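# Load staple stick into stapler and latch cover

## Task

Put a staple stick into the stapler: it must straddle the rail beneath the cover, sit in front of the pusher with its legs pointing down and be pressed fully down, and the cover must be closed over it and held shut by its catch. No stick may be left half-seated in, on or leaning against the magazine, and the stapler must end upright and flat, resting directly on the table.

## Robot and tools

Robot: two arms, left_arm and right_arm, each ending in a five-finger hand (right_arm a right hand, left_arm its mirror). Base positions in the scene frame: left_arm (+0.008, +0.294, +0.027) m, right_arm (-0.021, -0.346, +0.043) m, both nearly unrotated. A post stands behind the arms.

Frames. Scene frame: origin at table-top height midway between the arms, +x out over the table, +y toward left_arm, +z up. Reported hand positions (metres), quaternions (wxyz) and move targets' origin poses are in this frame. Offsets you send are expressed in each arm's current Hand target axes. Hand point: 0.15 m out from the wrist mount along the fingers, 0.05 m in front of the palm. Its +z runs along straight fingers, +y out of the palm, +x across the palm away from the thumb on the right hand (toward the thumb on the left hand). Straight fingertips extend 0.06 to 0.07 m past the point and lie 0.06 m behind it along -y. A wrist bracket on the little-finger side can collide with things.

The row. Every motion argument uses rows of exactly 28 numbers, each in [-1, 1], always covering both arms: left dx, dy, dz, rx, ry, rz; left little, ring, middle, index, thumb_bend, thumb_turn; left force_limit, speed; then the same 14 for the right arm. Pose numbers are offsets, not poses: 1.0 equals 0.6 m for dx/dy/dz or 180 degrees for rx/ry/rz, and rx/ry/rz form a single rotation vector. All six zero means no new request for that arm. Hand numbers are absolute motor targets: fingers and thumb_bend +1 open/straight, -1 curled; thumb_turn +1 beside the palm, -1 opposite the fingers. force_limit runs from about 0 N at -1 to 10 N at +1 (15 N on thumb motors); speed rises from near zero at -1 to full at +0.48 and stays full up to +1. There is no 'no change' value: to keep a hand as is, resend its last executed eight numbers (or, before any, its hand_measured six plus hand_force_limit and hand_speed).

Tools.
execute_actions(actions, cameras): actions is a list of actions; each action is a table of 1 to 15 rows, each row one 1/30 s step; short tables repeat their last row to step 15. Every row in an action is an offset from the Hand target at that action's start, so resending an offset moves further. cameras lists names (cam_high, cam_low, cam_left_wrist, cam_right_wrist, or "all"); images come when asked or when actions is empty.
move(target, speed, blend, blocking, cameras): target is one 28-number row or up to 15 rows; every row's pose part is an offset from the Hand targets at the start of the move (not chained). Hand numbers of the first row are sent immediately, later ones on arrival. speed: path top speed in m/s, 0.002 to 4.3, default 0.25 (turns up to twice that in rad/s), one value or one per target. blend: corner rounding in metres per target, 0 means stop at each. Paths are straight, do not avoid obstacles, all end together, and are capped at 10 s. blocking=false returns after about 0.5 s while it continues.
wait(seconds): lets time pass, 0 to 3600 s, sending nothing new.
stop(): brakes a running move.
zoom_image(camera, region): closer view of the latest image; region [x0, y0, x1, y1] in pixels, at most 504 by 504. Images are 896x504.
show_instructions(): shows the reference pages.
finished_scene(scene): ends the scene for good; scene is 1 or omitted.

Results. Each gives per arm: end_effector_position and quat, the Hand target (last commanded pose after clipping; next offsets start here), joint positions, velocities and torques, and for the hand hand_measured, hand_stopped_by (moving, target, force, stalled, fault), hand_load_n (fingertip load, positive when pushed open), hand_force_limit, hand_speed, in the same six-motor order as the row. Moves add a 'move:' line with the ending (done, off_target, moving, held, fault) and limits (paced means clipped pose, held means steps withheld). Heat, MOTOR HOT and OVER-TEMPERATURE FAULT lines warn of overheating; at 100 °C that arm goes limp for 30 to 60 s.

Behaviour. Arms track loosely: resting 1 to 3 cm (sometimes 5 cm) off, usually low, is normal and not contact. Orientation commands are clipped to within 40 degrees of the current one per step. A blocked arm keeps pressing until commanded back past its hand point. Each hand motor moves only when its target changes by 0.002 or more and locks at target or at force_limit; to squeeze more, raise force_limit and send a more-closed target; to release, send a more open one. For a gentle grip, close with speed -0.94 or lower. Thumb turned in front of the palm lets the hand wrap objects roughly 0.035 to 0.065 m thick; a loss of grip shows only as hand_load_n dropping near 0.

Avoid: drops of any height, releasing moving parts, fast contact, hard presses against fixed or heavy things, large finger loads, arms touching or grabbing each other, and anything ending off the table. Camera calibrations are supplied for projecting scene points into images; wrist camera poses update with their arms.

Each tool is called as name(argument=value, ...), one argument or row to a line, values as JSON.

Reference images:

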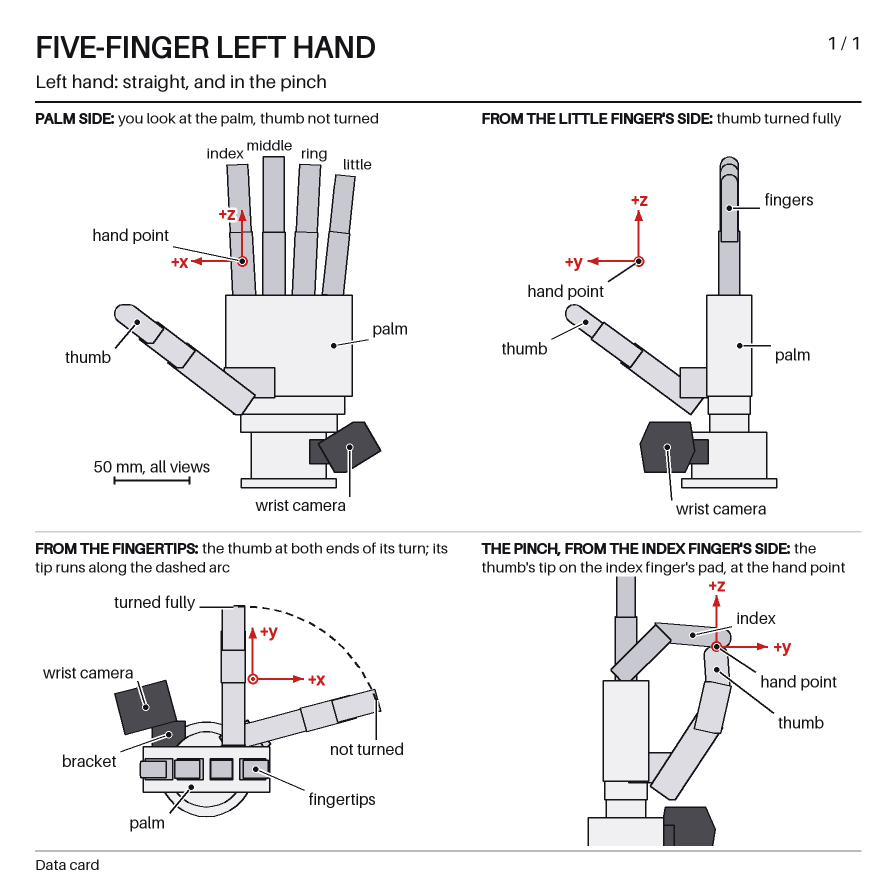

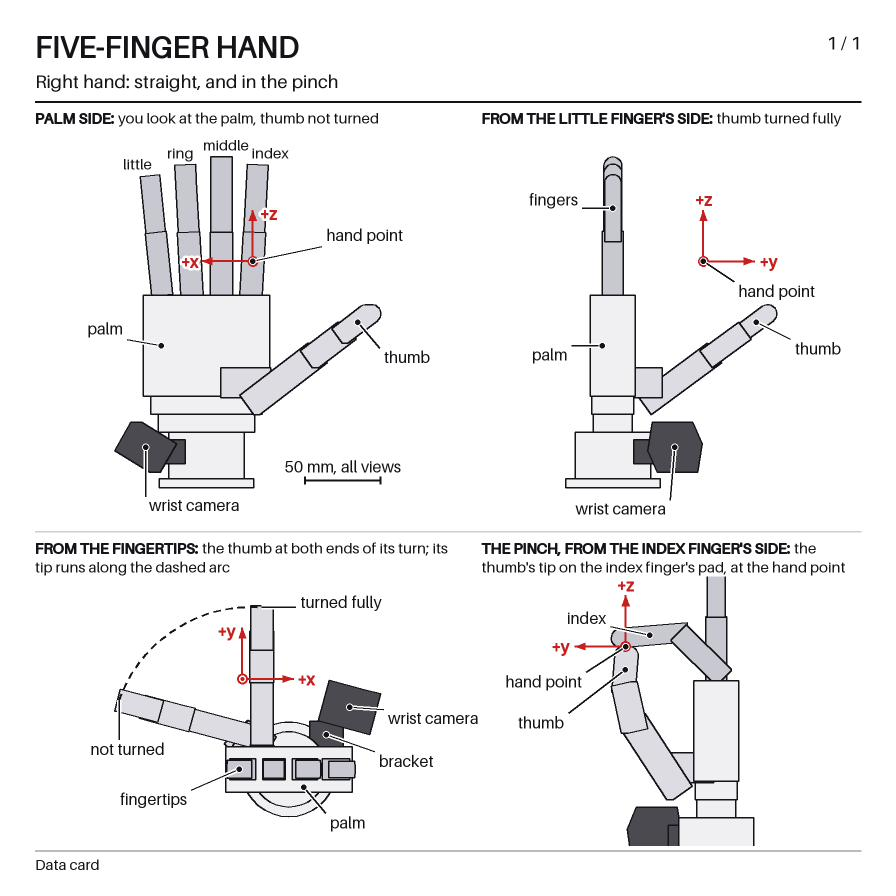

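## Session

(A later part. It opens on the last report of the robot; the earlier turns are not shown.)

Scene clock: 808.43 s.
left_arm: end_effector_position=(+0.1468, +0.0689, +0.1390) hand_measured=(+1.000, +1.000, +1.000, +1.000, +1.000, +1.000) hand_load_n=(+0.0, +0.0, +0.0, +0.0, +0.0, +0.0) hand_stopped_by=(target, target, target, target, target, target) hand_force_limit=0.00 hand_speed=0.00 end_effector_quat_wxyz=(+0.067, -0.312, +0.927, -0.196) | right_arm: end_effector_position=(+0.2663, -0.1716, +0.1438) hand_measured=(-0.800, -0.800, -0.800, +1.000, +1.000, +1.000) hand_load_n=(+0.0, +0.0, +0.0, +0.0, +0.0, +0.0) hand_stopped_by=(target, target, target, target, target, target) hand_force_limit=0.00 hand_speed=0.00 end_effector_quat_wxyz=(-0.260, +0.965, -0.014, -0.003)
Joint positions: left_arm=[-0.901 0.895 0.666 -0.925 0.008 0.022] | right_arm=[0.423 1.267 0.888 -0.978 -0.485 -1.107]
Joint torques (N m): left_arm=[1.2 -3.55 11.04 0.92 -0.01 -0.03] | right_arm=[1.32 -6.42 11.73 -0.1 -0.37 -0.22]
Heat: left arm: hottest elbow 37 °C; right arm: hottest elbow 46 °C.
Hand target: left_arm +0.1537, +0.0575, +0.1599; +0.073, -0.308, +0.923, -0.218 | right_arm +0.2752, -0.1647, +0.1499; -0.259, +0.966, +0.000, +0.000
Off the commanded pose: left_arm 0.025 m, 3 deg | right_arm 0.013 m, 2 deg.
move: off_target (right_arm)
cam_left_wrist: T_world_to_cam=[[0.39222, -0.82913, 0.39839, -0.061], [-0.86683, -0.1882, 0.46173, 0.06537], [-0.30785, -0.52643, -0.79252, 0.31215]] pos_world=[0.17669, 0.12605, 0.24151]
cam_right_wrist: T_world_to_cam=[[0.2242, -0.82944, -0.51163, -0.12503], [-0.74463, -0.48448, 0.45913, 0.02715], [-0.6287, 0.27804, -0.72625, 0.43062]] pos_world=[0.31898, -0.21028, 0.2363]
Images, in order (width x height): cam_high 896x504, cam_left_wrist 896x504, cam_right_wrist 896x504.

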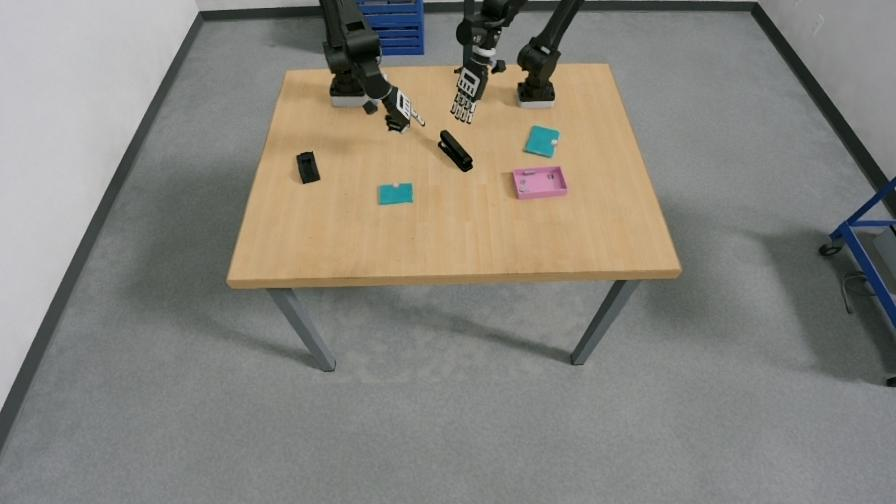

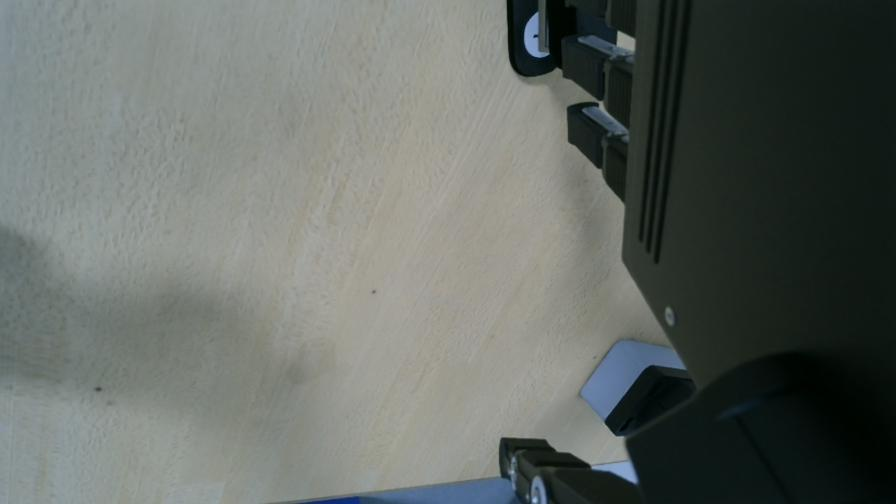

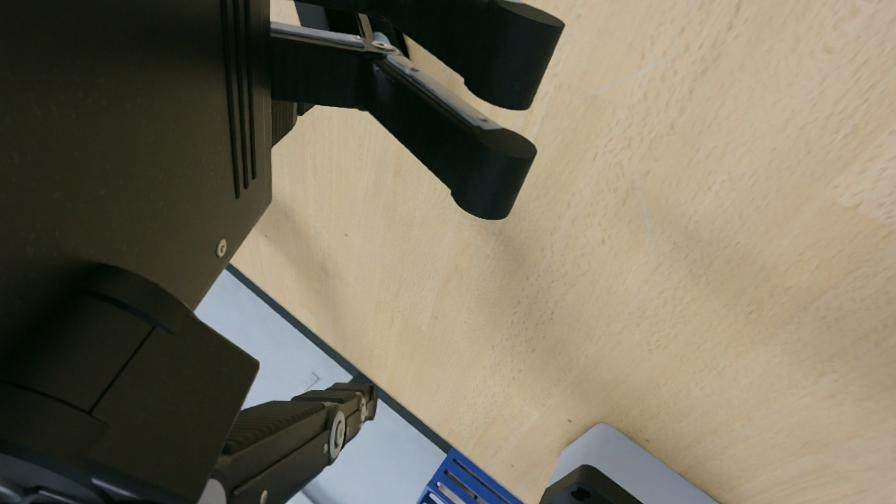

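move(
  target=[
    [-0.0213,-0.0218,-0.0077,0.2856,0,0,1,1,1,1,1,1,0,0,-0.0333,0.0905,-0.11,0,0,0,1,1,1,1,1,1,0,0],
    [-0.0226,-0.1514,0.2247,0.2856,0,0,1,1,1,1,1,1,0,0,-0.0333,0.0905,-0.11,0,0,0,1,1,1,1,1,1,0,0],
  ],
  speed=0.15,
  cameras=["cam_left_wrist","cam_high"],
)

Scene clock: 816.47 s.
left_arm: end_effector_position=(+0.2464, -0.0330, +0.0702) hand_measured=(+1.000, +1.000, +1.000, +1.000, +1.000, +1.000) hand_load_n=(+0.0, +0.0, +0.0, +0.0, +0.0, -0.5) hand_stopped_by=(target, target, target, target, target, target) hand_force_limit=0.00 hand_speed=0.00 end_effector_quat_wxyz=(+0.203, -0.250, +0.746, -0.583) | right_arm: end_effector_position=(+0.2481, -0.2418, +0.1699) hand_measured=(+1.000, +1.000, +1.000, +1.000, +1.000, +1.000) hand_load_n=(+0.0, +0.0, +0.0, +0.0, +0.0, +0.0) hand_stopped_by=(target, target, target, target, target, target) hand_force_limit=0.00 hand_speed=0.00 end_effector_quat_wxyz=(-0.256, +0.967, -0.002, -0.012)
Joint positions: left_arm=[-0.833 1.344 0.195 0.907 0.079 0.031] | right_arm=[0.238 1.174 0.888 -1.201 -0.512 -1.348]
Joint torques (N m): left_arm=[0.5 -3.43 6.39 3.1 -0.04 -0.18] | right_arm=[-1.32 -7.59 10.71 -0.34 -0.67 -0.2]
Heat: left arm: hottest elbow 37 °C; right arm: hottest elbow 45 °C.
Hand target: left_arm +0.2496, -0.0477, +0.0802; +0.199, -0.246, +0.737, -0.597 | right_arm +0.2552, -0.2448, +0.1798; -0.259, +0.966, +0.000, +0.000
Off the commanded pose: left_arm 0.018 m, 2 deg | right_arm 0.013 m, 1 deg.
move: off_target (left_arm, right_arm)
cam_left_wrist: T_world_to_cam=[[-0.01515, -0.30608, 0.95189, -0.07836], [-0.99957, -0.01938, -0.02214, 0.23637], [0.02522, -0.95181, -0.30565, 0.10442]] pos_world=[0.23245, 0.07998, 0.11174]
Images, in order (width x height): cam_high 896x504, cam_left_wrist 896x504.

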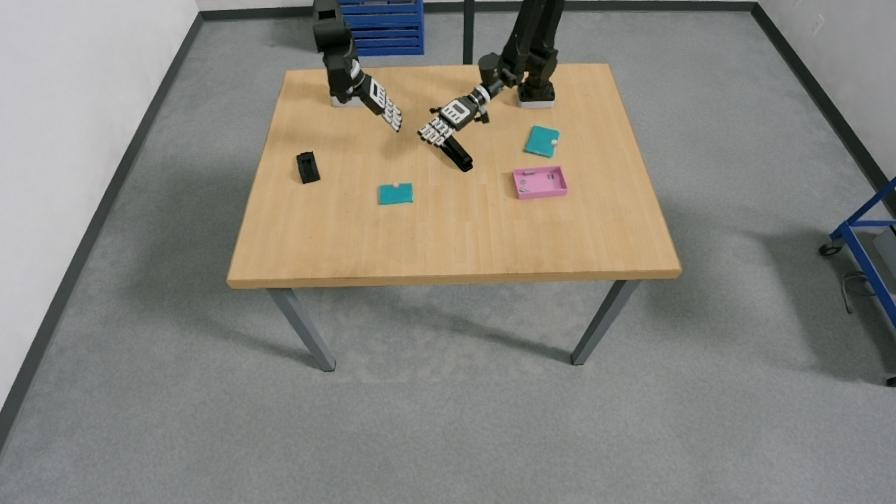

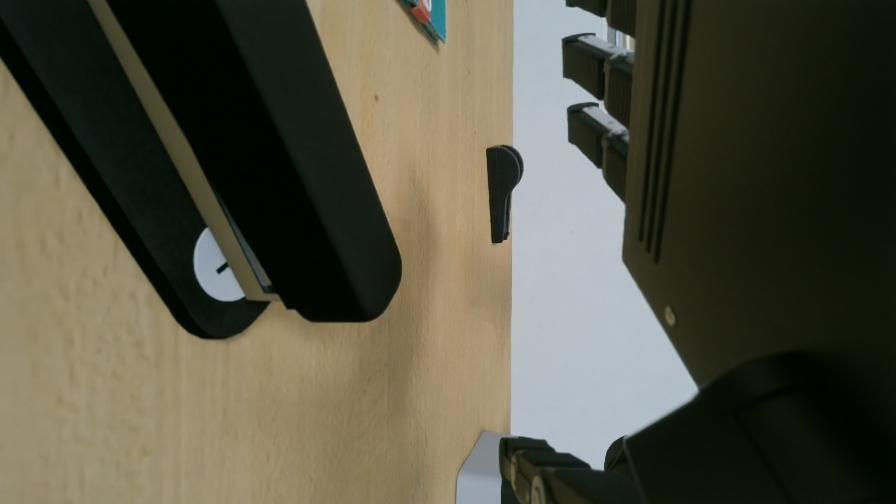

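zoom_image(
  camera="cam_left_wrist",
  region=[180, 180, 340, 340],
)

zoom_image(
  camera="cam_left_wrist",
  region=[210, 220, 310, 320],
)

Scaled by 3.150.

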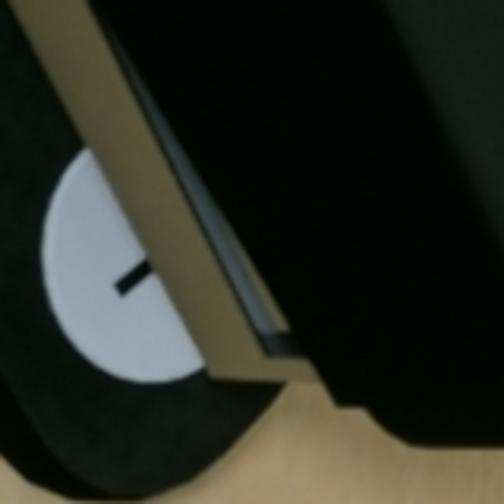

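Scaled by 5.040.

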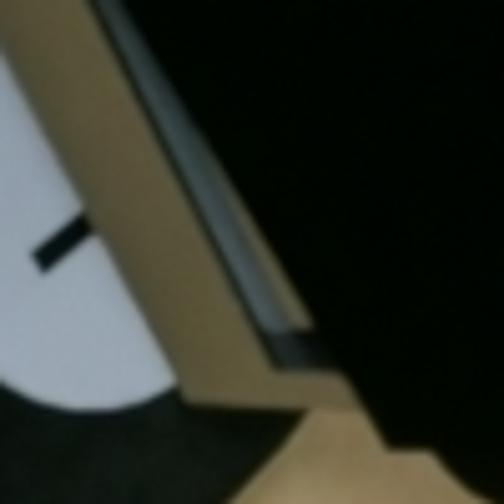

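move(
  target=[
    [0.0,-0.1304,-0.0277,0,0,0,1,1,1,1,1,1,0,0,0,0,0,0,0,0,1,1,1,1,1,1,0,0],
    [-0.1003,-0.1027,-0.1579,0,0,0,1,1,1,1,1,1,0,0,0,0,0,0,0,0,1,1,1,1,1,1,0,0],
  ],
  speed=0.15,
  cameras=["cam_left_wrist","cam_high","cam_low"],
)

Scene clock: 827.70 s.
left_arm: end_effector_position=(+0.2442, +0.0485, +0.1546) hand_measured=(+1.000, +1.000, +1.000, +1.000, +1.000, +1.000) hand_load_n=(-0.5, +0.0, +0.0, +0.0, +0.0, +0.0) hand_stopped_by=(target, target, target, target, target, target) hand_force_limit=0.00 hand_speed=0.00 end_effector_quat_wxyz=(+0.187, -0.249, +0.740, -0.596) | right_arm: end_effector_position=(+0.2481, -0.2418, +0.1699) hand_measured=(+1.000, +1.000, +1.000, +1.000, +1.000, +1.000) hand_load_n=(+0.0, +0.0, +0.0, +0.0, -0.5, +0.0) hand_stopped_by=(target, target, target, target, target, target) hand_force_limit=0.00 hand_speed=0.00 end_effector_quat_wxyz=(-0.256, +0.967, -0.002, -0.012)
Joint positions: left_arm=[-0.487 0.667 0.2 0.222 0.445 0.086] | right_arm=[0.238 1.174 0.888 -1.201 -0.512 -1.348]
Joint torques (N m): left_arm=[2.78 -0.79 8.51 1.91 0.03 0.16] | right_arm=[-1.14 -7.47 10.74 -0.31 -0.66 -0.21]
Heat: left arm: hottest elbow 37 °C; right arm: hottest elbow 43 °C.
Hand target: left_arm +0.2498, +0.0523, +0.1602; +0.199, -0.246, +0.737, -0.597 | right_arm +0.2552, -0.2448, +0.1798; -0.259, +0.966, +0.000, +0.000
Off the commanded pose: left_arm 0.009 m, 1 deg | right_arm 0.013 m, 1 deg.
move: done
cam_left_wrist: T_world_to_cam=[[-0.00831, -0.27138, 0.96244, -0.13878], [-0.99996, 0.00251, -0.00792, 0.23452], [-0.00027, -0.96247, -0.27139, 0.20925]] pos_world=[0.23341, 0.16315, 0.19221]
Images, in order (width x height): cam_high 896x504, cam_low 896x504, cam_left_wrist 896x504.

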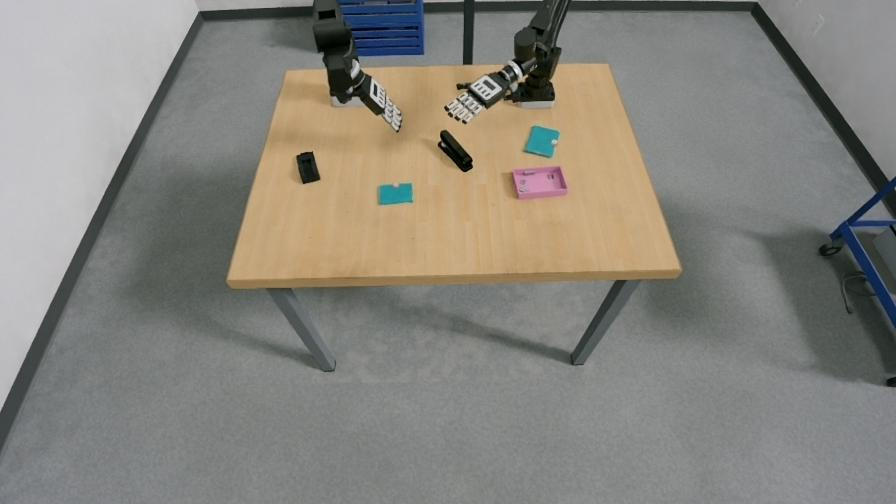

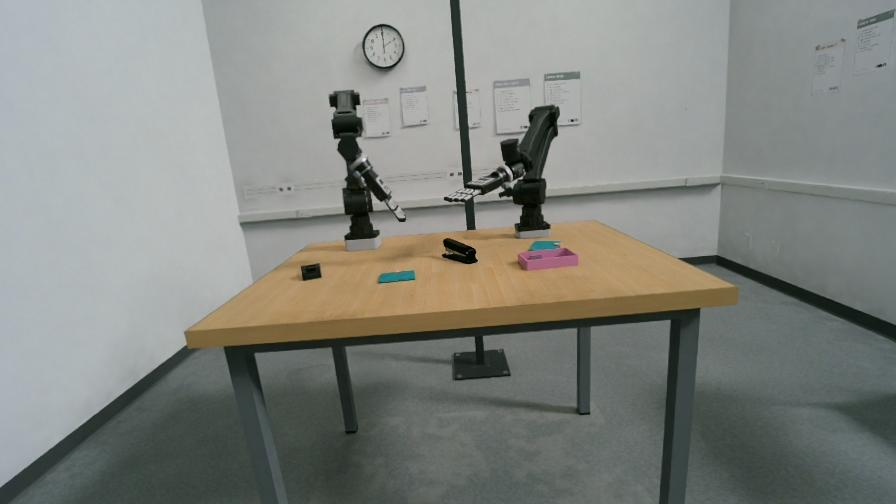

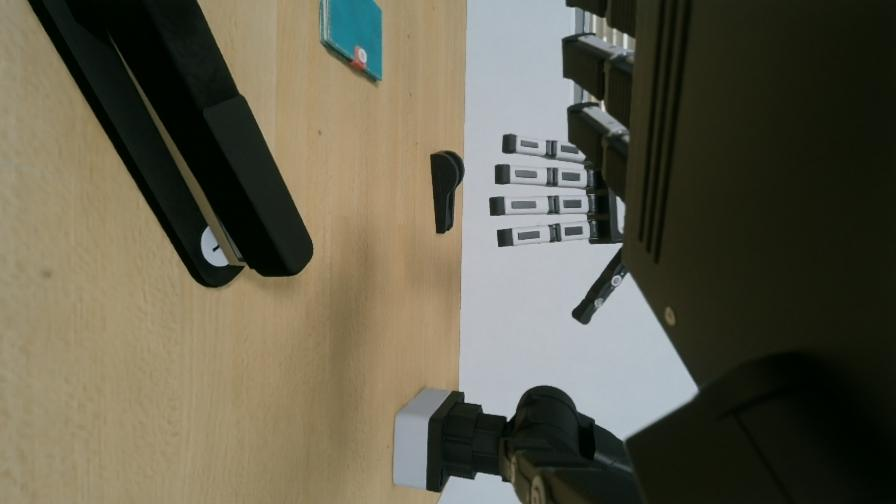

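finished_scene(
)

The scene is finished: the task was done.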